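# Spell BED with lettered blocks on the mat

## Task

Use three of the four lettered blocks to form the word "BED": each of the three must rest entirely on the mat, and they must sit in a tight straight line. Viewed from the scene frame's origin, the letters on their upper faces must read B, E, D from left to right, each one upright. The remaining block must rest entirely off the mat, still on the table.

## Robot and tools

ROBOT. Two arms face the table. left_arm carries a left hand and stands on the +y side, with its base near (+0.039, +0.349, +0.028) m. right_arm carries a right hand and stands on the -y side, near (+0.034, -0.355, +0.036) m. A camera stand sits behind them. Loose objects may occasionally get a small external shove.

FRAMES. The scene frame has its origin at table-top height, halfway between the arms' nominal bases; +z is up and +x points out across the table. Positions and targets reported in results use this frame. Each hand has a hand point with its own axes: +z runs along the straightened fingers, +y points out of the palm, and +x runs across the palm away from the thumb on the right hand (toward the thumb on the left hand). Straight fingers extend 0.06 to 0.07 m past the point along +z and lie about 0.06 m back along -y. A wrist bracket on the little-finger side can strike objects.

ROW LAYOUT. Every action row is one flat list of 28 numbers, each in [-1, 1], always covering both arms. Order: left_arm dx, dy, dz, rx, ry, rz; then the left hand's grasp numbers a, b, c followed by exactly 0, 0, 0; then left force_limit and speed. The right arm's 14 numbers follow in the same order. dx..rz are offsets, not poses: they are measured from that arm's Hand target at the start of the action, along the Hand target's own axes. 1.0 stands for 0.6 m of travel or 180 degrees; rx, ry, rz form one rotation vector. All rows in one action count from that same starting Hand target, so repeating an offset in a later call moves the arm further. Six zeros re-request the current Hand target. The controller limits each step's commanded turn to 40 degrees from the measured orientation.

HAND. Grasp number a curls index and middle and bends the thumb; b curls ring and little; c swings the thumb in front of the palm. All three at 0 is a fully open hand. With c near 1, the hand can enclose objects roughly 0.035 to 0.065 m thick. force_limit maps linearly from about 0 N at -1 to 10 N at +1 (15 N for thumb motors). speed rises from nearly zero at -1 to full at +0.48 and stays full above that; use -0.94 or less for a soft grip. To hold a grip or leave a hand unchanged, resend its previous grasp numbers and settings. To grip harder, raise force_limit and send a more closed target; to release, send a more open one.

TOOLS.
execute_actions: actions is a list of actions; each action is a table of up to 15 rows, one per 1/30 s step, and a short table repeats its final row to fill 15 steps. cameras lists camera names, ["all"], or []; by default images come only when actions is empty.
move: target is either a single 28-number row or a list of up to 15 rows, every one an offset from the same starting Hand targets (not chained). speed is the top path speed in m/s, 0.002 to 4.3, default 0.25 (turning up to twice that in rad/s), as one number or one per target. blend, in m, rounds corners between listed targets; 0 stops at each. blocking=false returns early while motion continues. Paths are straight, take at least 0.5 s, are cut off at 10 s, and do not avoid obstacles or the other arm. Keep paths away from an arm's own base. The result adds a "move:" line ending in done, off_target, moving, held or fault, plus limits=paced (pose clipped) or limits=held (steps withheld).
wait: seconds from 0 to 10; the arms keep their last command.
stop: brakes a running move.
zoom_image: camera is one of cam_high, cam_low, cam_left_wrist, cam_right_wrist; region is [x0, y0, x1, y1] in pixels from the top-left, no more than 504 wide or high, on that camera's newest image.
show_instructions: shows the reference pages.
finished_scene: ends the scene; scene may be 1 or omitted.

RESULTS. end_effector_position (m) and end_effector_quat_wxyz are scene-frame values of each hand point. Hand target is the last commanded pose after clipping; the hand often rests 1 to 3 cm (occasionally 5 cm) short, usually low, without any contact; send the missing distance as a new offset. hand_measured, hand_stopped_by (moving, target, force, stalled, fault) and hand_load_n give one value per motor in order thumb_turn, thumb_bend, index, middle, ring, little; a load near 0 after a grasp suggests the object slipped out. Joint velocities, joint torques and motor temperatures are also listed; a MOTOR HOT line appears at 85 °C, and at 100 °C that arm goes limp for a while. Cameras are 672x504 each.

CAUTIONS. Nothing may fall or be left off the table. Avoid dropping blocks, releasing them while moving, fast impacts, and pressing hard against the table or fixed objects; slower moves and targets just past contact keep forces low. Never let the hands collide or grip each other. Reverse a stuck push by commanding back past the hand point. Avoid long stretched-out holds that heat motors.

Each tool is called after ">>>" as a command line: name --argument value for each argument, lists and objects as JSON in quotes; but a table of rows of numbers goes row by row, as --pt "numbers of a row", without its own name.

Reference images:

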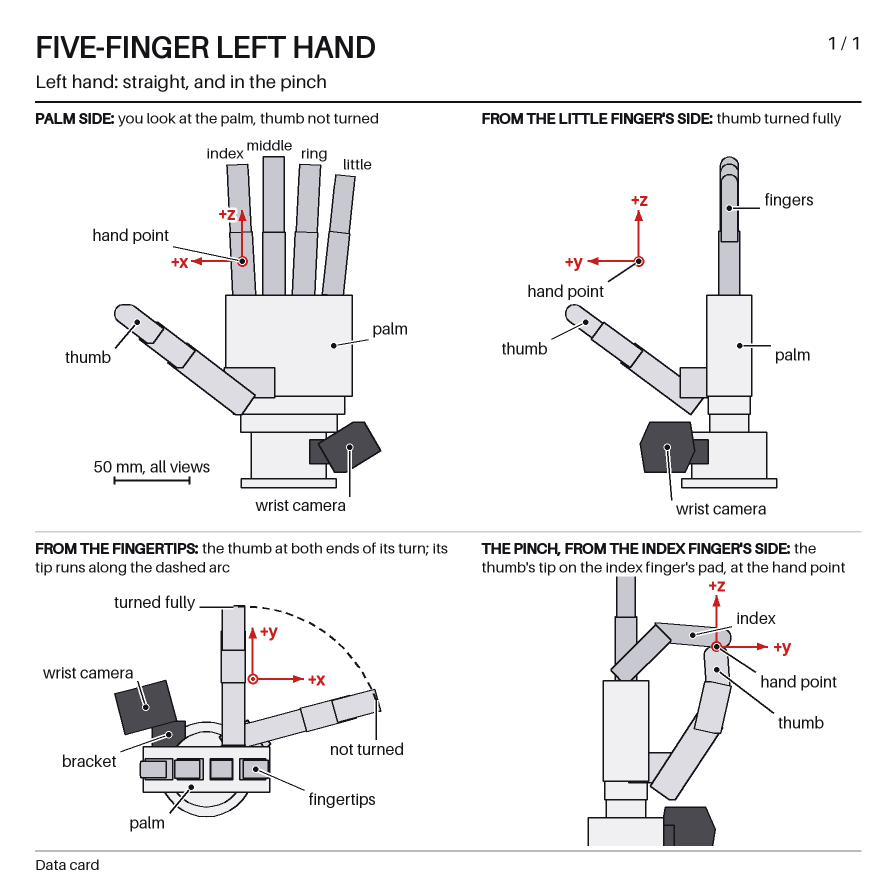

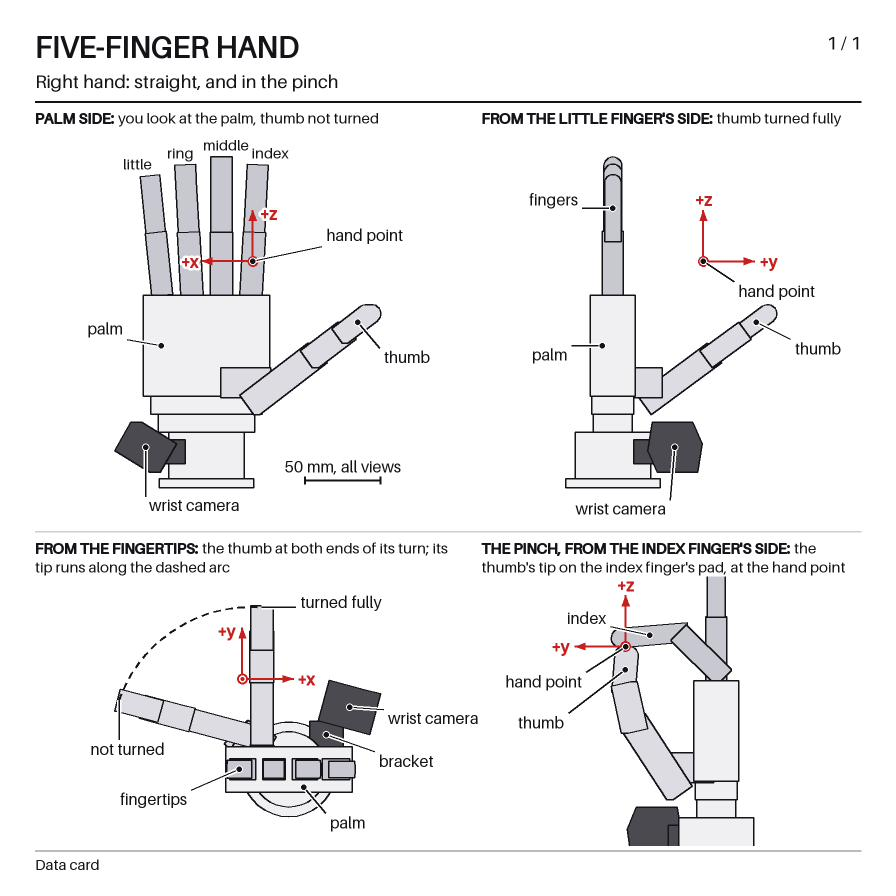

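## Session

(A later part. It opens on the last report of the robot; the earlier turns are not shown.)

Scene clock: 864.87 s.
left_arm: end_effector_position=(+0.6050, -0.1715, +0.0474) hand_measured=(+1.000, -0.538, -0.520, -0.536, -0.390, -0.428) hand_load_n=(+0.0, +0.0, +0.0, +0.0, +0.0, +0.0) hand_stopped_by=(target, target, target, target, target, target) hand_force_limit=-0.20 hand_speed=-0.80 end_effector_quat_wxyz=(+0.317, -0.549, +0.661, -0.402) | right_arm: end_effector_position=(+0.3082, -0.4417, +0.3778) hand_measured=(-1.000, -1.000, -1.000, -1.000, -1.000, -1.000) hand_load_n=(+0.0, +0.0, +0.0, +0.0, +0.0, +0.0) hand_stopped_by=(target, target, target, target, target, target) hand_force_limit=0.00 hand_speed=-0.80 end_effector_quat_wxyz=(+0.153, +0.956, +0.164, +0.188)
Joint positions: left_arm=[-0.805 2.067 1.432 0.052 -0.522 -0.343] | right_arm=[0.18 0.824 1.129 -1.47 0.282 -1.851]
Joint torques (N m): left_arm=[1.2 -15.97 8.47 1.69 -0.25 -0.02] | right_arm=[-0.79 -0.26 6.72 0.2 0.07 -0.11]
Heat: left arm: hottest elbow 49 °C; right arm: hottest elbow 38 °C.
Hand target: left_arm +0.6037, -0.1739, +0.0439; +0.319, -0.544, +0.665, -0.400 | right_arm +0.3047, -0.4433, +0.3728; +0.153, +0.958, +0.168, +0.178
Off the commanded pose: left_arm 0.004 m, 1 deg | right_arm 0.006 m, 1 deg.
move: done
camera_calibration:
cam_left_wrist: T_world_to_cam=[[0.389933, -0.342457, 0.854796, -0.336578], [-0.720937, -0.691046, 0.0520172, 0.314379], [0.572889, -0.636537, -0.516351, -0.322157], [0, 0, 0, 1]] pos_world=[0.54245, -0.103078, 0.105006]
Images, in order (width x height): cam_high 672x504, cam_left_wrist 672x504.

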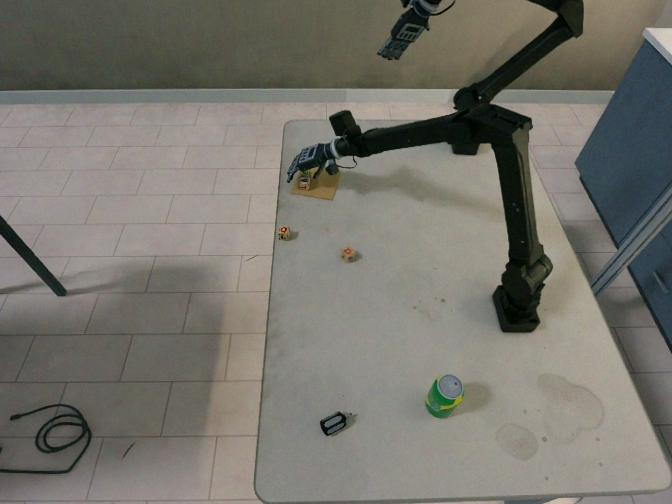

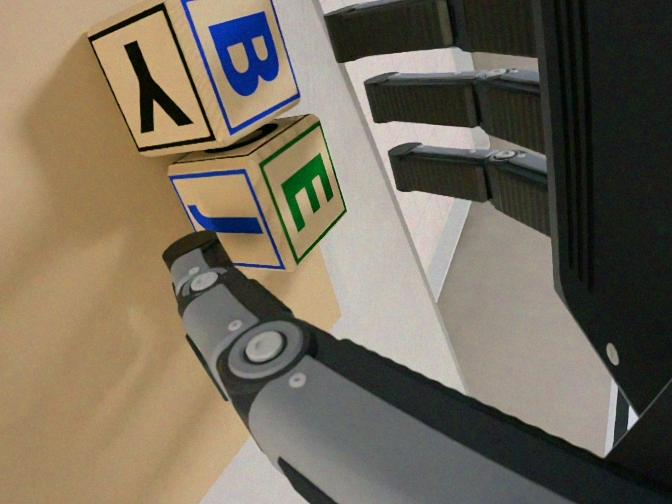

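>>> move --pt "0.0017 -0.1319 -0.0714 0 0 0 0.27 0.3 1.0 0 0 0 -0.2 -0.5 0 0 0 0 0 0 0 0 0 0 0 0 0.0 -0.8" --pt "-0.4917 0.048 -0.3482 -0.0026 0.2046 0.1108 0.27 0.3 1.0 0 0 0 -0.2 -0.5 0 0 0 0 0 0 0 0 0 0 0 0 0.0 -0.8" --speed '[0.1, 0.25]' --blend '[0.03, 0]' --cameras '["cam_left_wrist", "cam_high"]'

>>> zoom_image --camera "cam_high" --region '[270, 130, 350, 210]'

>>> zoom_image --camera "cam_left_wrist" --region '[40, 60, 360, 340]'

Scene clock: 879.80 s.
left_arm: end_effector_position=(+0.4706, +0.1587, +0.1082) hand_measured=(+1.000, -0.538, -0.520, -0.536, -0.390, -0.428) hand_load_n=(+0.0, +0.0, +0.0, +0.0, +0.0, +0.0) hand_stopped_by=(target, target, target, target, target, target) hand_force_limit=-0.20 hand_speed=-0.50 end_effector_quat_wxyz=(+0.150, -0.281, +0.814, -0.486) | right_arm: end_effector_position=(+0.3082, -0.4417, +0.3778) hand_measured=(-1.000, -1.000, -1.000, -1.000, -1.000, -1.000) hand_load_n=(+0.0, +0.0, +0.0, +0.0, +0.0, +0.0) hand_stopped_by=(target, target, target, target, target, target) hand_force_limit=0.00 hand_speed=-0.80 end_effector_quat_wxyz=(+0.153, +0.956, +0.164, +0.188)
Joint positions: left_arm=[-0.14 1.405 0.713 0.026 0.673 0.422] | right_arm=[0.18 0.824 1.129 -1.47 0.282 -1.851]
Joint torques (N m): left_arm=[1.2 -9.35 8.36 1.02 0.52 -0.03] | right_arm=[-0.79 -0.26 6.72 0.2 0.07 -0.11]
Heat: left arm: hottest elbow 48 °C; right arm: hottest elbow 38 °C.
Hand target: left_arm +0.4714, +0.1563, +0.1150; +0.155, -0.270, +0.816, -0.488 | right_arm +0.3047, -0.4433, +0.3728; +0.153, +0.958, +0.168, +0.178
Off the commanded pose: left_arm 0.007 m, 1 deg | right_arm 0.006 m, 1 deg.
move: done
camera_calibration:
cam_left_wrist: T_world_to_cam=[[0.0725093, -0.516563, 0.853173, -0.0458487], [-0.997367, -0.0382351, 0.0616141, 0.46792], [0.000793585, -0.855395, -0.517976, 0.300626], [0, 0, 0, 1]] pos_world=[0.469774, 0.251361, 0.166004]
Images, in order (width x height): cam_high 672x504, cam_left_wrist 672x504.

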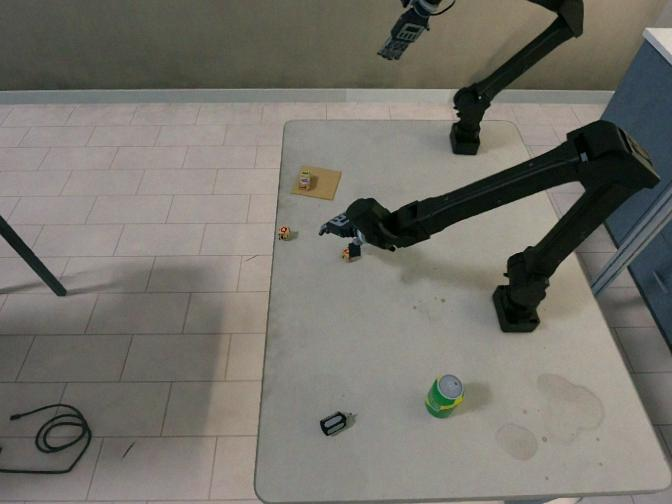

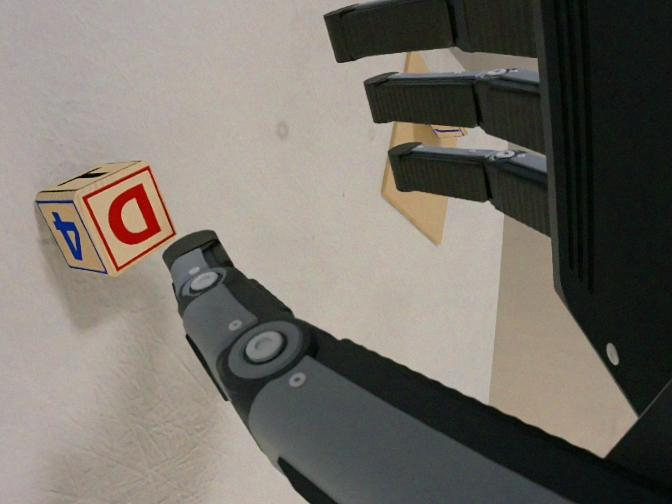

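Scaled by 6.300 from the camera's 672x504 image, which has a finer 960x720 frame.

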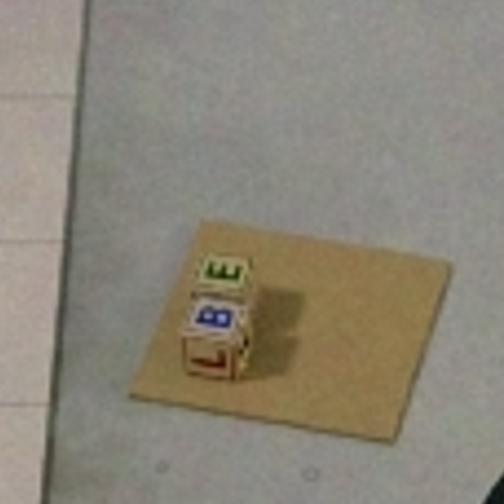

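Scaled by 1.575 from the camera's 672x504 image, which has a finer 960x720 frame.

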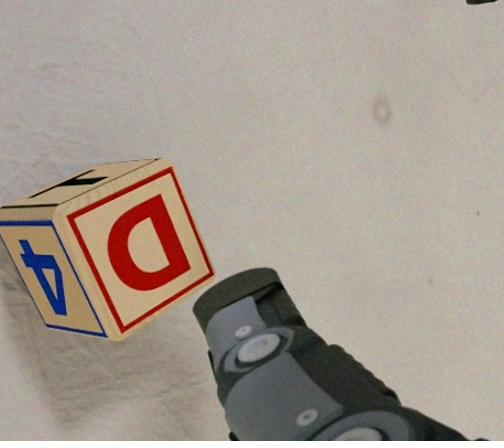

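>>> move --target '[0.0062, 0.0918, 0.0338, 0, 0.0213, 0.0232, 0.27, 0.3, 1.0, 0, 0, 0, -0.2, -0.5, 0, 0, 0, 0, 0, 0, 0, 0, 0, 0, 0, 0, 0.0, -0.8]' --speed 0.1 --cameras '["cam_left_wrist"]'

>>> zoom_image --camera "cam_left_wrist" --region '[100, 60, 380, 300]'

Scene clock: 896.57 s.
left_arm: end_effector_position=(+0.4569, +0.1570, +0.0559) hand_measured=(+1.000, -0.538, -0.520, -0.536, -0.390, -0.428) hand_load_n=(+0.0, +0.0, +0.0, +0.0, +0.0, +0.0) hand_stopped_by=(target, target, target, target, target, target) hand_force_limit=-0.20 hand_speed=-0.50 end_effector_quat_wxyz=(+0.134, -0.230, +0.831, -0.489) | right_arm: end_effector_position=(+0.3082, -0.4417, +0.3778) hand_measured=(-1.000, -1.000, -1.000, -1.000, -1.000, -1.000) hand_load_n=(+0.0, +0.0, +0.0, +0.0, +0.0, +0.0) hand_stopped_by=(target, target, target, target, target, target) hand_force_limit=0.00 hand_speed=-0.80 end_effector_quat_wxyz=(+0.153, +0.956, +0.164, +0.188)
Joint positions: left_arm=[-0.138 1.52 0.665 0.132 0.744 0.537] | right_arm=[0.18 0.824 1.129 -1.47 0.282 -1.851]
Joint torques (N m): left_arm=[2.14 -8.7 6.93 2.09 0.57 0] | right_arm=[-0.85 -0.21 6.72 0.2 0.07 -0.11]
Heat: left arm: hottest elbow 48 °C; right arm: hottest elbow 38 °C.
Hand target: left_arm +0.4630, +0.1605, +0.0570; +0.145, -0.224, +0.830, -0.491 | right_arm +0.3047, -0.4433, +0.3728; +0.153, +0.958, +0.168, +0.178
Off the commanded pose: left_arm 0.007 m, 1 deg | right_arm 0.006 m, 1 deg.
move: done
camera_calibration:
cam_left_wrist: T_world_to_cam=[[-0.00173886, -0.536063, 0.844176, 0.0363421], [-0.996729, 0.0691383, 0.0418506, 0.441407], [-0.0807995, -0.841342, -0.534429, 0.308124], [0, 0, 0, 1]] pos_world=[0.464922, 0.248201, 0.115518]
Images, in order (width x height): cam_left_wrist 672x504.

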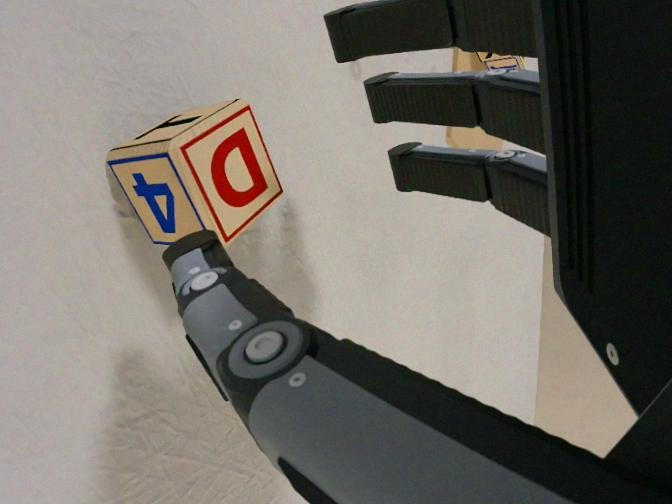

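Scaled by 1.800 from the camera's 672x504 image, which has a finer 960x720 frame.

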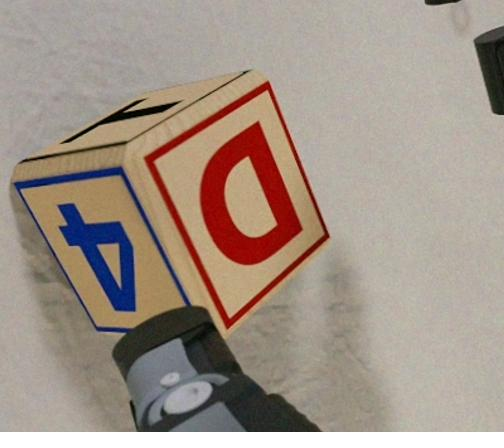

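>>> move --pt "-0.012 0.032 0.01 0 0 0 0.27 0.3 1.0 0 0 0 -0.2 -0.5 0 0 0 0 0 0 0 0 0 0 0 0 0.0 -0.8" --pt "-0.012 0.032 0.01 0 0 0 0.62 0.3 1.0 0 0 0 -0.5 -0.92 0 0 0 0 0 0 0 0 0 0 0 0 0.0 -0.8" --speed 0.08 --cameras '["cam_left_wrist"]'

>>> zoom_image --camera "cam_left_wrist" --region '[140, 80, 380, 300]'

Scene clock: 916.90 s.
left_arm: end_effector_position=(+0.4635, +0.1643, +0.0389) hand_measured=(+1.000, -0.316, -0.088, -0.104, -0.338, -0.462) hand_load_n=(+0.0, +4.0, +2.5, +2.5, +0.0, +0.0) hand_stopped_by=(target, force, force, force, target, target) hand_force_limit=-0.50 hand_speed=-0.92 end_effector_quat_wxyz=(+0.136, -0.228, +0.830, -0.490) | right_arm: end_effector_position=(+0.3082, -0.4417, +0.3778) hand_measured=(-1.000, -1.000, -1.000, -1.000, -1.000, -1.000) hand_load_n=(+0.0, +0.0, +0.0, +0.0, +0.0, +0.0) hand_stopped_by=(target, target, target, target, target, target) hand_force_limit=0.00 hand_speed=-0.80 end_effector_quat_wxyz=(+0.153, +0.956, +0.164, +0.188)
Joint positions: left_arm=[-0.116 1.577 0.665 0.182 0.761 0.556] | right_arm=[0.18 0.824 1.129 -1.47 0.282 -1.851]
Joint torques (N m): left_arm=[2.02 -8.7 6.3 2.06 0.57 -0.01] | right_arm=[-0.79 -0.21 6.72 0.17 0.07 -0.11]
Heat: left arm: hottest elbow 48 °C; right arm: hottest elbow 38 °C.
Hand target: left_arm +0.4675, +0.1677, +0.0374; +0.145, -0.223, +0.830, -0.491 | right_arm +0.3047, -0.4433, +0.3728; +0.153, +0.958, +0.168, +0.178
Off the commanded pose: left_arm 0.006 m, 1 deg | right_arm 0.006 m, 1 deg.
move: done
camera_calibration:
cam_left_wrist: T_world_to_cam=[[-0.00744401, -0.535085, 0.844765, 0.0570802], [-0.997005, 0.0689994, 0.0349196, 0.448571], [-0.0769732, -0.841975, -0.533997, 0.303934], [0, 0, 0, 1]] pos_world=[0.471047, 0.255497, 0.0984165]
Images, in order (width x height): cam_left_wrist 672x504.

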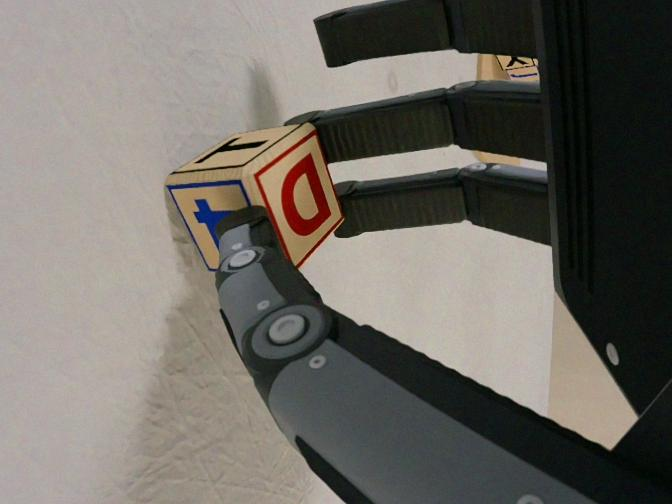

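Scaled by 2.100 from the camera's 672x504 image, which has a finer 960x720 frame.

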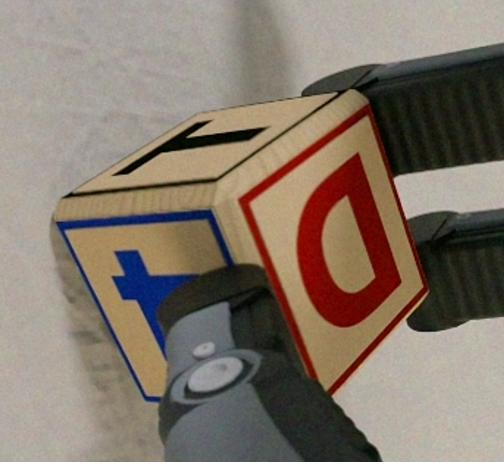

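>>> move --pt "-0.0017 -0.0733 -0.0399 0 0 0 0.62 0.3 1.0 0 0 0 -0.5 -0.92 0 0 0 0 0 0 0 0 0 0 0 0 0.0 -0.8" --pt "0.04 -0.0843 -0.013 -0.0078 -0.33 -0.1793 0.62 0.3 1.0 0 0 0 -0.5 -0.92 0 0 0 0 0 0 0 0 0 0 0 0 0.0 -0.8" --speed '[0.1, 0.25]' --blend '[0.01, 0]' --cameras '["cam_left_wrist"]'

Scene clock: 926.97 s.
left_arm: end_effector_position=(+0.4396, +0.1546, +0.0706) hand_measured=(+1.000, -0.316, -0.088, -0.104, -0.338, -0.462) hand_load_n=(+0.5, +4.0, +2.5, +2.5, +0.0, +0.0) hand_stopped_by=(target, force, force, force, target, target) hand_force_limit=-0.50 hand_speed=-0.92 end_effector_quat_wxyz=(-0.394, +0.645, -0.575, +0.312) | right_arm: end_effector_position=(+0.3082, -0.4417, +0.3778) hand_measured=(-1.000, -1.000, -1.000, -1.000, -1.000, -1.000) hand_load_n=(+0.0, +0.0, +0.0, +0.0, +0.0, +0.0) hand_stopped_by=(target, target, target, target, target, target) hand_force_limit=0.00 hand_speed=-0.80 end_effector_quat_wxyz=(+0.153, +0.956, +0.164, +0.188)
Joint positions: left_arm=[-0.625 1.338 0.533 0.118 -0.678 -0.418] | right_arm=[0.18 0.824 1.129 -1.47 0.282 -1.851]
Joint torques (N m): left_arm=[1.03 -6.3 10.97 1.02 -0.4 -0.28] | right_arm=[-0.73 -0.26 6.74 0.18 0.07 -0.11]
Heat: left arm: hottest elbow 48 °C; right arm: hottest elbow 38 °C.
Hand target: left_arm +0.4549, +0.1400, +0.0851; -0.393, +0.648, -0.565, +0.327 | right_arm +0.3047, -0.4433, +0.3728; +0.153, +0.958, +0.168, +0.178
Off the commanded pose: left_arm 0.026 m, 2 deg | right_arm 0.006 m, 1 deg.
move: off_target (left_arm)
camera_calibration:
cam_left_wrist: T_world_to_cam=[[0.508248, -0.249121, 0.824392, -0.244542], [-0.445381, -0.895332, 0.00402425, 0.333111], [0.737102, -0.369214, -0.566005, -0.117846], [0, 0, 0, 1]] pos_world=[0.359514, 0.193814, 0.133556]
Images, in order (width x height): cam_left_wrist 672x504.

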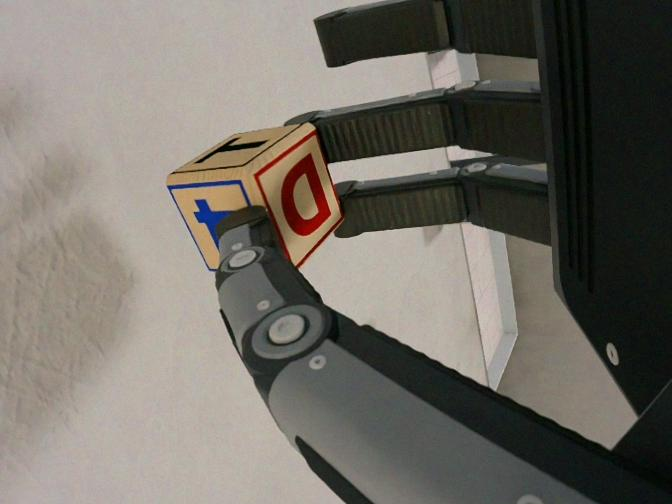

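>>> move --target '[0.0009, 0.041, 0.0223, 0, 0.0081, -0.014, 0.62, 0.3, 1.0, 0, 0, 0, -0.5, -0.92, 0, 0, 0, 0, 0, 0, 0, 0, 0, 0, 0, 0, 0.0, -0.8]' --speed 0.08

>>> move --target '[0.0001, 0.0073, 0.004, 0, 0, 0, 0.62, 0.3, 1.0, 0, 0, 0, -0.5, -0.92, 0, 0, 0, 0, 0, 0, 0, 0, 0, 0, 0, 0, 0.0, -0.8]' --speed 0.06

>>> move --target '[0.0001, 0.0073, 0.004, 0, 0, 0, 0.62, 0.3, 1.0, 0, 0, 0, -0.5, -0.92, 0, 0, 0, 0, 0, 0, 0, 0, 0, 0, 0, 0, 0.0, -0.8]' --speed 0.06

Scene clock: 935.37 s.
left_arm: end_effector_position=(+0.4504, +0.1389, +0.0561) hand_measured=(+1.000, -0.316, -0.088, -0.104, -0.338, -0.462) hand_load_n=(+0.0, +4.0, +2.5, +2.5, +0.0, +0.0) hand_stopped_by=(target, force, force, force, target, target) hand_force_limit=-0.50 hand_speed=-0.92 end_effector_quat_wxyz=(-0.379, +0.650, -0.566, +0.338) | right_arm: end_effector_position=(+0.3082, -0.4417, +0.3778) hand_measured=(-1.000, -1.000, -1.000, -1.000, -1.000, -1.000) hand_load_n=(+0.0, +0.0, +0.0, +0.0, +0.0, +0.0) hand_stopped_by=(target, target, target, target, target, target) hand_force_limit=0.00 hand_speed=-0.80 end_effector_quat_wxyz=(+0.153, +0.956, +0.164, +0.188)
Joint positions: left_arm=[-0.624 1.418 0.533 0.234 -0.646 -0.441] | right_arm=[0.18 0.824 1.129 -1.47 0.282 -1.851]
Joint torques (N m): left_arm=[2.26 -7.3 6.64 2.19 -0.23 -0.27] | right_arm=[-0.79 -0.26 6.72 0.2 0.07 -0.11]
Heat: left arm: hottest elbow 49 °C; right arm: hottest elbow 38 °C.
Hand target: left_arm +0.4549, +0.1400, +0.0570; -0.379, +0.655, -0.556, +0.344 | right_arm +0.3047, -0.4433, +0.3728; +0.153, +0.958, +0.168, +0.178
Off the commanded pose: left_arm 0.005 m, 2 deg | right_arm 0.006 m, 1 deg.
move: done

Scene clock: 936.10 s.
left_arm: end_effector_position=(+0.4524, +0.1374, +0.0541) hand_measured=(+1.000, -0.316, -0.088, -0.104, -0.338, -0.462) hand_load_n=(+0.0, +4.0, +2.5, +2.5, +0.0, +0.0) hand_stopped_by=(target, force, force, force, target, target) hand_force_limit=-0.50 hand_speed=-0.92 end_effector_quat_wxyz=(-0.379, +0.650, -0.564, +0.341) | right_arm: end_effector_position=(+0.3082, -0.4417, +0.3778) hand_measured=(-1.000, -1.000, -1.000, -1.000, -1.000, -1.000) hand_load_n=(+0.0, -0.5, +0.0, +0.0, +0.0, +0.0) hand_stopped_by=(target, target, target, target, target, target) hand_force_limit=0.00 hand_speed=-0.80 end_effector_quat_wxyz=(+0.153, +0.956, +0.164, +0.188)
Joint positions: left_arm=[-0.624 1.431 0.533 0.254 -0.646 -0.442] | right_arm=[0.18 0.824 1.129 -1.47 0.282 -1.851]
Joint torques (N m): left_arm=[2.08 -6.95 6.26 2.25 -0.22 -0.27] | right_arm=[-0.85 -0.26 6.72 0.2 0.07 -0.11]
Heat: left arm: hottest elbow 49 °C; right arm: hottest elbow 38 °C.
Hand target: left_arm +0.4550, +0.1397, +0.0521; -0.379, +0.655, -0.556, +0.344 | right_arm +0.3047, -0.4433, +0.3728; +0.153, +0.958, +0.168, +0.178
Off the commanded pose: left_arm 0.004 m, 1 deg | right_arm 0.006 m, 1 deg.
move: done

Scene clock: 936.83 s.
left_arm: end_effector_position=(+0.4512, +0.1383, +0.0476) hand_measured=(+1.000, -0.316, -0.088, -0.104, -0.338, -0.462) hand_load_n=(+0.0, +4.0, +2.5, +2.5, +0.0, +0.0) hand_stopped_by=(target, force, force, force, target, target) hand_force_limit=-0.50 hand_speed=-0.92 end_effector_quat_wxyz=(-0.379, +0.650, -0.565, +0.339) | right_arm: end_effector_position=(+0.3082, -0.4417, +0.3778) hand_measured=(-1.000, -1.000, -1.000, -1.000, -1.000, -1.000) hand_load_n=(+0.0, +0.0, +0.0, +0.0, +0.0, +0.0) hand_stopped_by=(target, target, target, target, target, target) hand_force_limit=0.00 hand_speed=-0.80 end_effector_quat_wxyz=(+0.153, +0.956, +0.164, +0.188)
Joint positions: left_arm=[-0.624 1.447 0.525 0.274 -0.646 -0.442] | right_arm=[0.18 0.824 1.129 -1.47 0.282 -1.851]
Joint torques (N m): left_arm=[2.08 -7.06 6.34 2.15 -0.23 -0.27] | right_arm=[-0.79 -0.21 6.72 0.18 0.08 -0.11]
Heat: left arm: hottest elbow 49 °C; right arm: hottest elbow 38 °C.
Hand target: left_arm +0.4549, +0.1396, +0.0469; -0.378, +0.656, -0.556, +0.344 | right_arm +0.3047, -0.4433, +0.3728; +0.153, +0.958, +0.168, +0.178
Off the commanded pose: left_arm 0.004 m, 1 deg | right_arm 0.006 m, 1 deg.
move: done

>>> move --target '[0.0001, 0.0088, 0.0048, 0, 0, 0, 0.62, 0.3, 1.0, 0, 0, 0, -0.5, -0.92, 0, 0, 0, 0, 0, 0, 0, 0, 0, 0, 0, 0, 0.0, -0.8]' --speed 0.06

>>> move --target '[0.0001, 0.0059, 0.0032, 0, 0, 0, 0.62, 0.3, 1.0, 0, 0, 0, -0.5, -0.92, 0, 0, 0, 0, 0, 0, 0, 0, 0, 0, 0, 0, 0.0, -0.8]' --speed 0.06 --cameras '["cam_left_wrist"]'

Scene clock: 941.20 s.
left_arm: end_effector_position=(+0.4512, +0.1383, +0.0415) hand_measured=(+1.000, -0.316, -0.088, -0.104, -0.338, -0.462) hand_load_n=(+0.0, +4.0, +2.5, +2.5, +0.0, +0.0) hand_stopped_by=(target, force, force, force, target, target) hand_force_limit=-0.50 hand_speed=-0.92 end_effector_quat_wxyz=(-0.379, +0.650, -0.565, +0.339) | right_arm: end_effector_position=(+0.3082, -0.4417, +0.3778) hand_measured=(-1.000, -1.000, -1.000, -1.000, -1.000, -1.000) hand_load_n=(+0.0, +0.0, +0.0, +0.5, +0.0, +0.5) hand_stopped_by=(target, target, target, target, target, target) hand_force_limit=0.00 hand_speed=-0.80 end_effector_quat_wxyz=(+0.153, +0.956, +0.164, +0.188)
Joint positions: left_arm=[-0.624 1.467 0.521 0.298 -0.646 -0.443] | right_arm=[0.18 0.824 1.129 -1.47 0.282 -1.851]
Joint torques (N m): left_arm=[2.08 -7.12 6.16 2.21 -0.25 -0.27] | right_arm=[-0.79 -0.21 6.74 0.2 0.07 -0.11]
Heat: left arm: hottest elbow 49 °C; right arm: hottest elbow 38 °C.
Hand target: left_arm +0.4550, +0.1394, +0.0410; -0.379, +0.656, -0.556, +0.344 | right_arm +0.3047, -0.4433, +0.3728; +0.153, +0.958, +0.168, +0.178
Off the commanded pose: left_arm 0.004 m, 1 deg | right_arm 0.006 m, 1 deg.
move: done

Scene clock: 941.90 s.
left_arm: end_effector_position=(+0.4524, +0.1374, +0.0386) hand_measured=(+1.000, -0.316, -0.088, -0.104, -0.338, -0.462) hand_load_n=(+0.0, +4.0, +2.5, +2.5, +0.0, +0.0) hand_stopped_by=(target, force, force, force, target, target) hand_force_limit=-0.50 hand_speed=-0.92 end_effector_quat_wxyz=(-0.379, +0.650, -0.564, +0.340) | right_arm: end_effector_position=(+0.3082, -0.4417, +0.3778) hand_measured=(-1.000, -1.000, -1.000, -1.000, -1.000, -1.000) hand_load_n=(+0.0, -0.5, +0.0, +0.0, +0.0, +0.0) hand_stopped_by=(target, target, target, target, target, target) hand_force_limit=0.00 hand_speed=-0.80 end_effector_quat_wxyz=(+0.153, +0.956, +0.164, +0.188)
Joint positions: left_arm=[-0.624 1.481 0.521 0.314 -0.646 -0.443] | right_arm=[0.18 0.824 1.129 -1.47 0.282 -1.851]
Joint torques (N m): left_arm=[2.08 -7.3 5.9 2.22 -0.27 -0.28] | right_arm=[-0.79 -0.26 6.72 0.18 0.07 -0.11]
Heat: left arm: hottest elbow 49 °C; right arm: hottest elbow 38 °C.
Hand target: left_arm +0.4550, +0.1392, +0.0370; -0.378, +0.656, -0.556, +0.344 | right_arm +0.3047, -0.4433, +0.3728; +0.153, +0.958, +0.168, +0.178
Off the commanded pose: left_arm 0.004 m, 1 deg | right_arm 0.006 m, 1 deg.
move: done
camera_calibration:
cam_left_wrist: T_world_to_cam=[[0.48494, -0.203317, 0.850585, -0.22574], [-0.456936, -0.888193, 0.0482037, 0.326048], [0.745683, -0.412039, -0.523623, -0.151298], [0, 0, 0, 1]] pos_world=[0.371274, 0.181356, 0.0970706]
Images, in order (width x height): cam_left_wrist 672x504.

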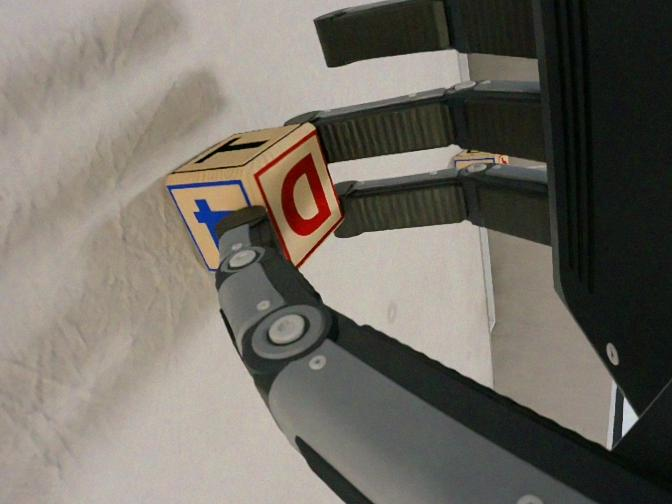

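>>> move --target '[0.0001, 0.0059, 0.0032, 0, 0, 0, 0.62, 0.3, 1.0, 0, 0, 0, -0.5, -0.92, 0, 0, 0, 0, 0, 0, 0, 0, 0, 0, 0, 0, 0.0, -0.8]' --speed 0.06

>>> move --target '[0.0001, 0.0059, 0.0032, 0, 0, 0, 0.62, 0.3, 1.0, 0, 0, 0, -0.5, -0.92, 0, 0, 0, 0, 0, 0, 0, 0, 0, 0, 0, 0, 0.0, -0.8]' --speed 0.06

Scene clock: 945.63 s.
left_arm: end_effector_position=(+0.4542, +0.1361, +0.0376) hand_measured=(+1.000, -0.316, -0.088, -0.104, -0.338, -0.462) hand_load_n=(+0.5, +3.5, +2.5, +2.5, +0.5, +0.0) hand_stopped_by=(target, force, force, force, target, target) hand_force_limit=-0.50 hand_speed=-0.92 end_effector_quat_wxyz=(-0.379, +0.650, -0.562, +0.344) | right_arm: end_effector_position=(+0.3082, -0.4417, +0.3778) hand_measured=(-1.000, -1.000, -1.000, -1.000, -1.000, -1.000) hand_load_n=(+0.0, +0.0, +0.0, +0.0, +0.0, +0.0) hand_stopped_by=(target, target, target, target, target, target) hand_force_limit=0.00 hand_speed=-0.80 end_effector_quat_wxyz=(+0.153, +0.956, +0.164, +0.188)
Joint positions: left_arm=[-0.624 1.491 0.521 0.331 -0.646 -0.443] | right_arm=[0.18 0.824 1.129 -1.47 0.282 -1.851]
Joint torques (N m): left_arm=[1.96 -7 5.63 2.13 -0.29 -0.28] | right_arm=[-0.85 -0.26 6.72 0.18 0.07 -0.11]
Heat: left arm: hottest elbow 49 °C; right arm: hottest elbow 38 °C.
Hand target: left_arm +0.4550, +0.1390, +0.0329; -0.379, +0.656, -0.556, +0.344 | right_arm +0.3047, -0.4433, +0.3728; +0.153, +0.958, +0.168, +0.178
Off the commanded pose: left_arm 0.006 m, 1 deg | right_arm 0.006 m, 1 deg.
move: done

Scene clock: 946.33 s.
left_arm: end_effector_position=(+0.4562, +0.1350, +0.0368) hand_measured=(+1.000, -0.316, -0.088, -0.104, -0.338, -0.462) hand_load_n=(+0.0, +3.0, +3.0, +2.5, +0.0, +0.0) hand_stopped_by=(target, force, force, force, target, target) hand_force_limit=-0.50 hand_speed=-0.92 end_effector_quat_wxyz=(-0.380, +0.650, -0.559, +0.347) | right_arm: end_effector_position=(+0.3082, -0.4417, +0.3778) hand_measured=(-1.000, -1.000, -1.000, -1.000, -1.000, -1.000) hand_load_n=(+0.0, +0.0, +0.5, +0.0, +0.0, +0.0) hand_stopped_by=(target, target, target, target, target, target) hand_force_limit=0.00 hand_speed=-0.80 end_effector_quat_wxyz=(+0.153, +0.956, +0.164, +0.188)
Joint positions: left_arm=[-0.624 1.5 0.521 0.35 -0.648 -0.444] | right_arm=[0.18 0.824 1.129 -1.47 0.282 -1.851]
Joint torques (N m): left_arm=[2.02 -6.71 5.37 2.03 -0.22 -0.27] | right_arm=[-0.79 -0.21 6.74 0.17 0.07 -0.11]
Heat: left arm: hottest elbow 48 °C; right arm: hottest elbow 38 °C.
Hand target: left_arm +0.4550, +0.1389, +0.0288; -0.379, +0.655, -0.556, +0.344 | right_arm +0.3047, -0.4433, +0.3728; +0.153, +0.958, +0.168, +0.178
Off the commanded pose: left_arm 0.009 m, 1 deg | right_arm 0.006 m, 1 deg.
move: done

>>> move --pt "-0.0001 -0.0088 -0.0048 0 0 0 0.62 0.3 1.0 0 0 0 -0.5 -0.92 0 0 0 0 0 0 0 0 0 0 0 0 0.0 -0.8" --pt "-0.0001 -0.0088 -0.0048 0 0 0 0.27 0.3 1.0 0 0 0 -0.2 -0.8 0 0 0 0 0 0 0 0 0 0 0 0 0.0 -0.8" --speed 0.06 --cameras '["cam_left_wrist"]'

>>> zoom_image --camera "cam_left_wrist" --region '[140, 80, 380, 300]'

Scene clock: 952.23 s.
left_arm: end_effector_position=(+0.4551, +0.1357, +0.0358) hand_measured=(+1.000, -0.538, -0.520, -0.536, -0.390, -0.428) hand_load_n=(+0.0, +0.0, -0.5, +0.0, +0.0, +0.0) hand_stopped_by=(target, target, target, target, target, target) hand_force_limit=-0.20 hand_speed=-0.80 end_effector_quat_wxyz=(-0.380, +0.650, -0.560, +0.346) | right_arm: end_effector_position=(+0.3082, -0.4417, +0.3778) hand_measured=(-1.000, -1.000, -1.000, -1.000, -1.000, -1.000) hand_load_n=(+0.0, +0.0, +0.0, +0.0, +0.0, +0.0) hand_stopped_by=(target, target, target, target, target, target) hand_force_limit=0.00 hand_speed=-0.80 end_effector_quat_wxyz=(+0.153, +0.956, +0.164, +0.188)
Joint positions: left_arm=[-0.624 1.5 0.518 0.35 -0.648 -0.444] | right_arm=[0.18 0.824 1.129 -1.47 0.282 -1.851]
Joint torques (N m): left_arm=[2.08 -8.18 5.86 1.05 -0.21 -0.27] | right_arm=[-0.85 -0.26 6.71 0.17 0.07 -0.11]
Heat: left arm: hottest elbow 48 °C; right arm: hottest elbow 38 °C.
Hand target: left_arm +0.4550, +0.1391, +0.0349; -0.378, +0.656, -0.556, +0.344 | right_arm +0.3047, -0.4433, +0.3728; +0.153, +0.958, +0.168, +0.178
Off the commanded pose: left_arm 0.003 m, 1 deg | right_arm 0.006 m, 1 deg.
move: done
camera_calibration:
cam_left_wrist: T_world_to_cam=[[0.475002, -0.195065, 0.858092, -0.221818], [-0.455913, -0.888598, 0.0503743, 0.325456], [0.752673, -0.415143, -0.511019, -0.158735], [0, 0, 0, 1]] pos_world=[0.373219, 0.180033, 0.0928295]
Images, in order (width x height): cam_left_wrist 672x504.

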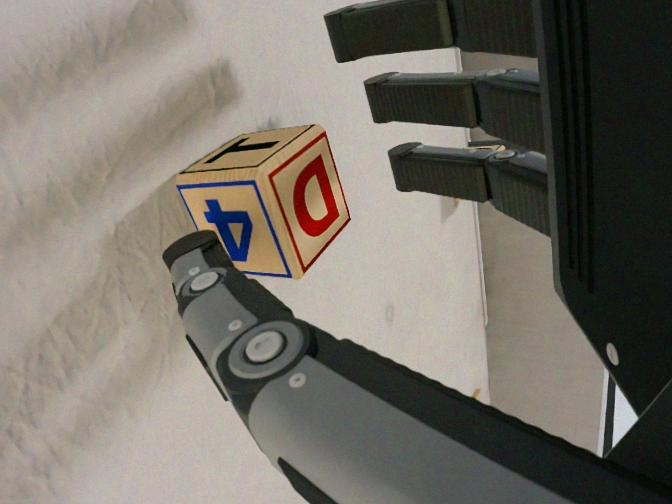

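Scaled by 2.100 from the camera's 672x504 image, which has a finer 960x720 frame.

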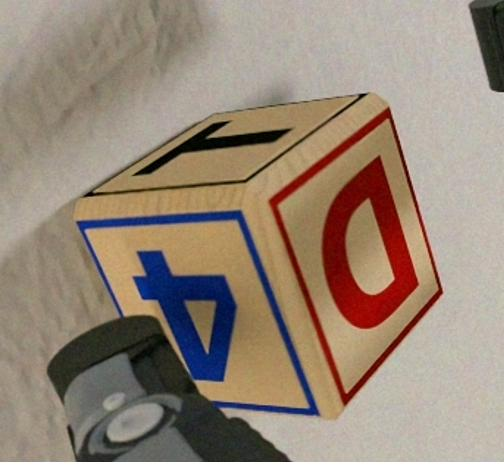

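>>> move --pt "0.0028 -0.0805 -0.0439 0 0 0 0.27 0.3 1.0 0 0 0 -0.2 -0.5 0 0 0 0 0 0 0 0 0 0 0 0 0.0 -0.8" --pt "-0.004 -0.1097 -0.0438 -0.0154 0.4364 0.2378 0.27 0.3 1.0 0 0 0 -0.2 -0.5 0 0 0 0 0 0 0 0 0 0 0 0 0.0 -0.8" --speed '[0.1, 0.25]' --blend '[0.015, 0]' --cameras '["cam_left_wrist"]'

>>> zoom_image --camera "cam_left_wrist" --region '[20, 60, 340, 340]'

Scene clock: 970.03 s.
left_arm: end_effector_position=(+0.4418, +0.1442, +0.0946) hand_measured=(+1.000, -0.538, -0.520, -0.536, -0.390, -0.428) hand_load_n=(+0.0, +0.5, +0.0, +0.0, +0.0, +0.0) hand_stopped_by=(target, target, target, target, target, target) hand_force_limit=-0.20 hand_speed=-0.50 end_effector_quat_wxyz=(+0.011, -0.084, +0.858, -0.507) | right_arm: end_effector_position=(+0.3082, -0.4417, +0.3778) hand_measured=(-1.000, -1.000, -1.000, -1.000, -1.000, -1.000) hand_load_n=(+0.0, +0.0, +0.0, +0.0, +0.0, +0.0) hand_stopped_by=(target, target, target, target, target, target) hand_force_limit=0.00 hand_speed=-0.80 end_effector_quat_wxyz=(+0.153, +0.956, +0.164, +0.188)
Joint positions: left_arm=[-0.131 1.57 0.922 -0.491 1.005 0.996] | right_arm=[0.18 0.824 1.129 -1.47 0.282 -1.851]
Joint torques (N m): left_arm=[2.02 -9.35 11.43 0.36 0.88 0] | right_arm=[-0.73 -0.21 6.72 0.17 0.07 -0.11]
Heat: left arm: hottest elbow 47 °C; right arm: hottest elbow 38 °C.
Hand target: left_arm +0.4626, +0.1448, +0.1053; +0.027, -0.074, +0.857, -0.510 | right_arm +0.3047, -0.4433, +0.3728; +0.153, +0.958, +0.168, +0.178
Off the commanded pose: left_arm 0.023 m, 2 deg | right_arm 0.006 m, 1 deg.
move: off_target (left_arm)
camera_calibration:
cam_left_wrist: T_world_to_cam=[[-0.147948, -0.489103, 0.859587, 0.053113], [-0.894896, 0.436224, 0.0941854, 0.322646], [-0.421039, -0.755306, -0.502234, 0.451657], [0, 0, 0, 1]] pos_world=[0.486757, 0.226371, 0.150794]
Images, in order (width x height): cam_left_wrist 672x504.

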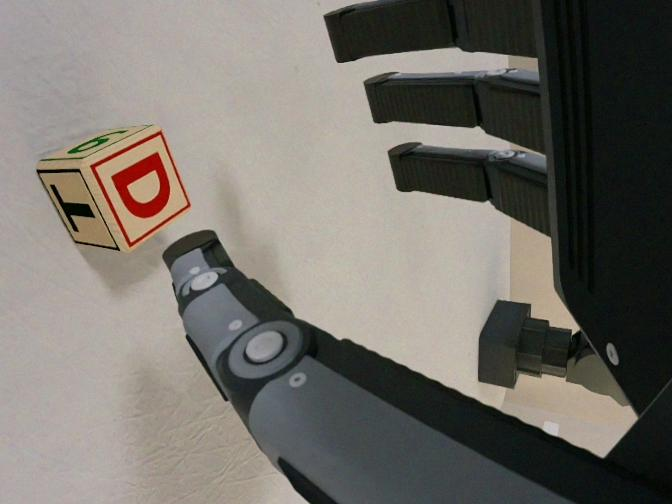

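Scaled by 1.575 from the camera's 672x504 image, which has a finer 960x720 frame.

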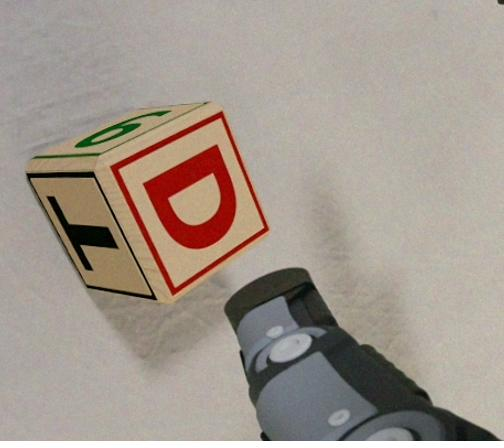

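>>> move --target '[-0.009, 0.069, 0.0212, 0, -0.0053, 0.0214, 0.27, 0.3, 1.0, 0, 0, 0, -0.2, -0.5, 0, 0, 0, 0, 0, 0, 0, 0, 0, 0, 0, 0, 0.0, -0.8]' --speed 0.1 --cameras '["cam_left_wrist"]'

>>> zoom_image --camera "cam_left_wrist" --region '[100, 60, 380, 300]'

Scene clock: 982.23 s.
left_arm: end_effector_position=(+0.4601, +0.1509, +0.0651) hand_measured=(+1.000, -0.538, -0.520, -0.536, -0.390, -0.428) hand_load_n=(+0.0, +0.0, +0.0, -0.5, -0.5, +0.0) hand_stopped_by=(target, target, target, target, target, target) hand_force_limit=-0.20 hand_speed=-0.50 end_effector_quat_wxyz=(+0.042, -0.054, +0.859, -0.507) | right_arm: end_effector_position=(+0.3082, -0.4417, +0.3778) hand_measured=(-1.000, -1.000, -1.000, -1.000, -1.000, -1.000) hand_load_n=(+0.0, +0.0, +0.0, +0.0, +0.0, +0.0) hand_stopped_by=(target, target, target, target, target, target) hand_force_limit=0.00 hand_speed=-0.80 end_effector_quat_wxyz=(+0.153, +0.956, +0.164, +0.188)
Joint positions: left_arm=[-0.116 1.638 0.912 -0.392 1.005 1.068] | right_arm=[0.18 0.824 1.129 -1.47 0.282 -1.851]
Joint torques (N m): left_arm=[1.96 -10.05 7.16 1.43 0.82 -0.01] | right_arm=[-0.79 -0.21 6.74 0.18 0.07 -0.11]
Heat: left arm: hottest elbow 48 °C; right arm: hottest elbow 38 °C.
Hand target: left_arm +0.4652, +0.1539, +0.0625; +0.051, -0.050, +0.858, -0.508 | right_arm +0.3047, -0.4433, +0.3728; +0.153, +0.958, +0.168, +0.178
Off the commanded pose: left_arm 0.007 m, 1 deg | right_arm 0.006 m, 1 deg.
move: done
camera_calibration:
cam_left_wrist: T_world_to_cam=[[-0.228286, -0.490206, 0.84118, 0.122812], [-0.891256, 0.452962, 0.0220918, 0.339435], [-0.391852, -0.744664, -0.540304, 0.436952], [0, 0, 0, 1]] pos_world=[0.501781, 0.231834, 0.125281]
Images, in order (width x height): cam_left_wrist 672x504.

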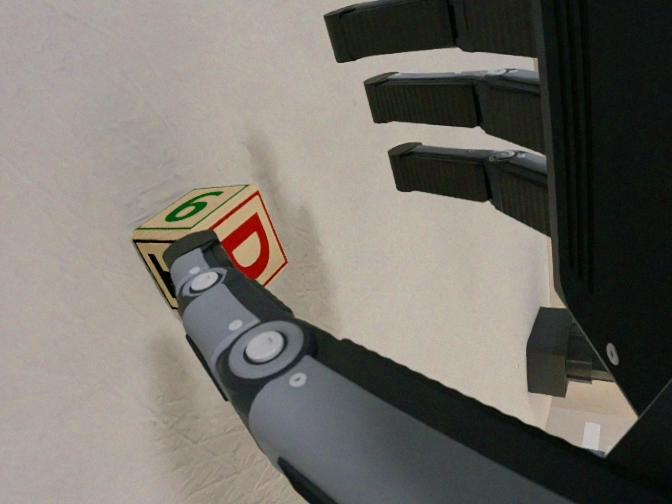

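Scaled by 1.800 from the camera's 672x504 image, which has a finer 960x720 frame.

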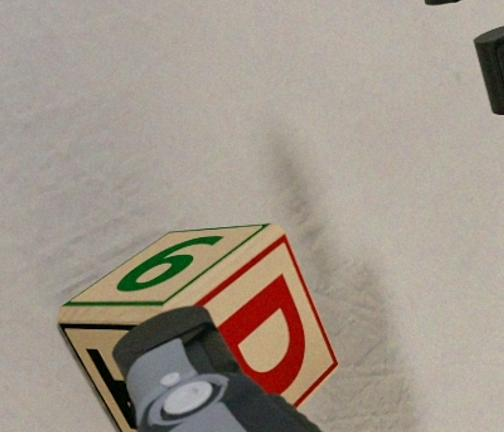

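>>> move --target '[0.0258, 0.0218, 0.0032, 0, 0.0153, 0.0024, 0.27, 0.3, 1.0, 0, 0, 0, -0.2, -0.5, 0, 0, 0, 0, 0, 0, 0, 0, 0, 0, 0, 0, 0.0, -0.8]' --speed 0.1 --cameras '["cam_left_wrist"]'

>>> zoom_image --camera "cam_left_wrist" --region '[100, 60, 380, 300]'

Scene clock: 991.07 s.
left_arm: end_effector_position=(+0.4499, +0.1523, +0.0535) hand_measured=(+1.000, -0.538, -0.520, -0.536, -0.390, -0.428) hand_load_n=(+0.0, +0.0, +0.0, +0.0, -0.5, -0.5) hand_stopped_by=(target, target, target, target, target, target) hand_force_limit=-0.20 hand_speed=-0.50 end_effector_quat_wxyz=(+0.035, -0.032, +0.859, -0.510) | right_arm: end_effector_position=(+0.3082, -0.4417, +0.3778) hand_measured=(-1.000, -1.000, -1.000, -1.000, -1.000, -1.000) hand_load_n=(+0.0, +0.0, +0.0, +0.0, +0.0, +0.0) hand_stopped_by=(target, target, target, target, target, target) hand_force_limit=0.00 hand_speed=-0.80 end_effector_quat_wxyz=(+0.153, +0.956, +0.164, +0.188)
Joint positions: left_arm=[-0.114 1.655 0.9 -0.422 1.026 1.15] | right_arm=[0.18 0.824 1.129 -1.47 0.282 -1.851]
Joint torques (N m): left_arm=[2.2 -9.93 6.89 0.35 0.9 -0.02] | right_arm=[-0.85 -0.21 6.72 0.18 0.07 -0.11]
Heat: left arm: hottest elbow 48 °C; right arm: hottest elbow 38 °C.
Hand target: left_arm +0.4498, +0.1564, +0.0496; +0.033, -0.034, +0.860, -0.509 | right_arm +0.3047, -0.4433, +0.3728; +0.153, +0.958, +0.168, +0.178
Off the commanded pose: left_arm 0.006 m, 0 deg | right_arm 0.006 m, 1 deg.
move: done
camera_calibration:
cam_left_wrist: T_world_to_cam=[[-0.259154, -0.476736, 0.839977, 0.142798], [-0.869309, 0.494117, 0.012236, 0.314272], [-0.420881, -0.727029, -0.542483, 0.43828], [0, 0, 0, 1]] pos_world=[0.49467, 0.231432, 0.113967]
Images, in order (width x height): cam_left_wrist 672x504.

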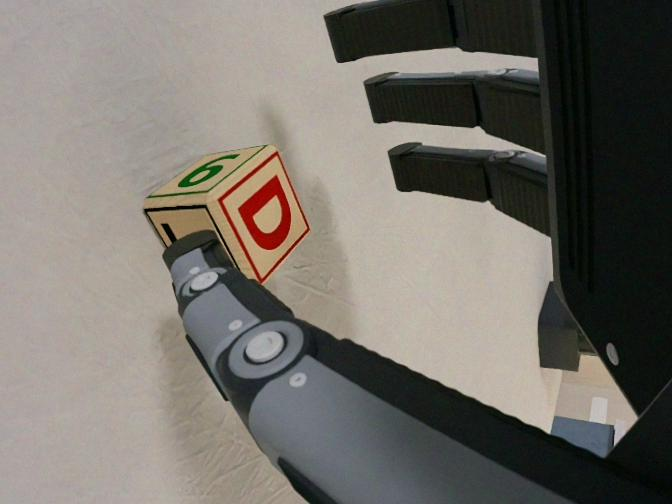

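Scaled by 1.800 from the camera's 672x504 image, which has a finer 960x720 frame.

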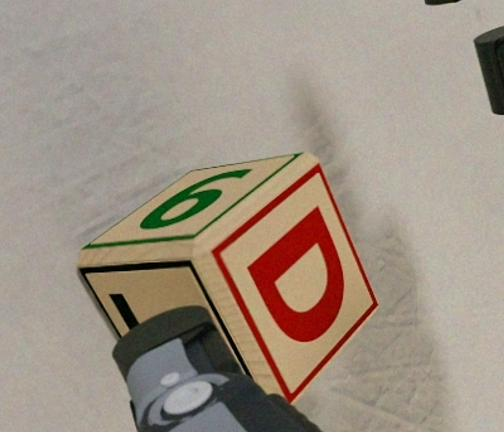

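>>> move --pt "0.0088 0.0262 0.0095 0 0.0044 -0.0077 0.27 0.3 1.0 0 0 0 -0.2 -0.5 0 0 0 0 0 0 0 0 0 0 0 0 0.0 -0.8" --pt "0.0088 0.0262 0.0095 0 0.0044 -0.0077 0.62 0.3 1.0 0 0 0 -0.5 -0.92 0 0 0 0 0 0 0 0 0 0 0 0 0.0 -0.8" --speed 0.08 --cameras '["cam_left_wrist"]'

>>> zoom_image --camera "cam_left_wrist" --region '[140, 80, 380, 300]'

Scene clock: 1004.53 s.
left_arm: end_effector_position=(+0.4426, +0.1548, +0.0363) hand_measured=(+1.000, -0.316, -0.088, -0.104, -0.338, -0.462) hand_load_n=(+0.5, +4.5, +2.5, +4.0, +0.0, +0.0) hand_stopped_by=(target, force, force, force, target, target) hand_force_limit=-0.50 hand_speed=-0.92 end_effector_quat_wxyz=(+0.017, -0.042, +0.859, -0.509) | right_arm: end_effector_position=(+0.3082, -0.4417, +0.3778) hand_measured=(-1.000, -1.000, -1.000, -1.000, -1.000, -1.000) hand_load_n=(+0.0, +0.0, +0.0, +0.0, +0.0, +0.0) hand_stopped_by=(target, target, target, target, target, target) hand_force_limit=0.00 hand_speed=-0.80 end_effector_quat_wxyz=(+0.153, +0.956, +0.164, +0.188)
Joint positions: left_arm=[-0.109 1.693 0.892 -0.422 1.034 1.158] | right_arm=[0.18 0.824 1.129 -1.47 0.282 -1.851]
Joint torques (N m): left_arm=[2.14 -10.11 6.49 0.77 0.89 0] | right_arm=[-0.85 -0.21 6.72 0.2 0.07 -0.11]
Heat: left arm: hottest elbow 48 °C; right arm: hottest elbow 38 °C.
Hand target: left_arm +0.4448, +0.1585, +0.0330; +0.021, -0.041, +0.859, -0.509 | right_arm +0.3047, -0.4433, +0.3728; +0.153, +0.958, +0.168, +0.178
Off the commanded pose: left_arm 0.005 m, 0 deg | right_arm 0.006 m, 1 deg.
move: done
camera_calibration:
cam_left_wrist: T_world_to_cam=[[-0.226052, -0.475828, 0.849993, 0.141426], [-0.867664, 0.494986, 0.0463432, 0.304904], [-0.442786, -0.727033, -0.524751, 0.43679], [0, 0, 0, 1]] pos_world=[0.489929, 0.233931, 0.0948645]
Images, in order (width x height): cam_left_wrist 672x504.

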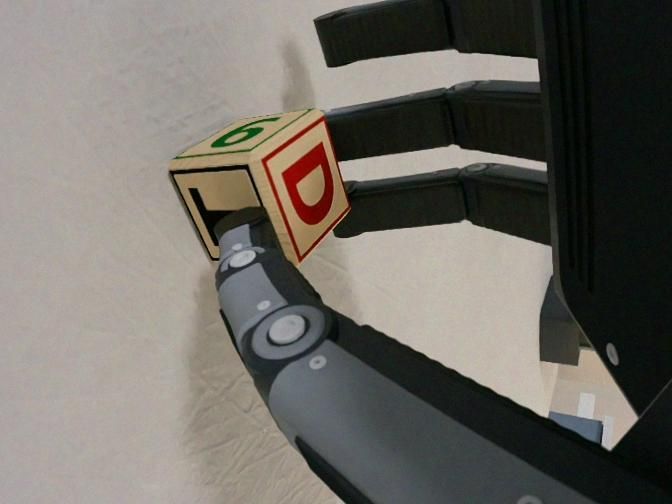

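Scaled by 2.100 from the camera's 672x504 image, which has a finer 960x720 frame.

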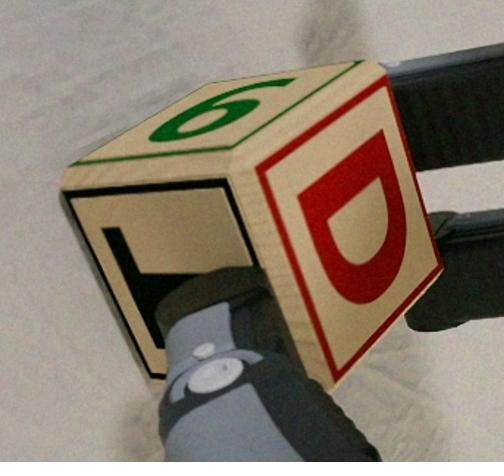

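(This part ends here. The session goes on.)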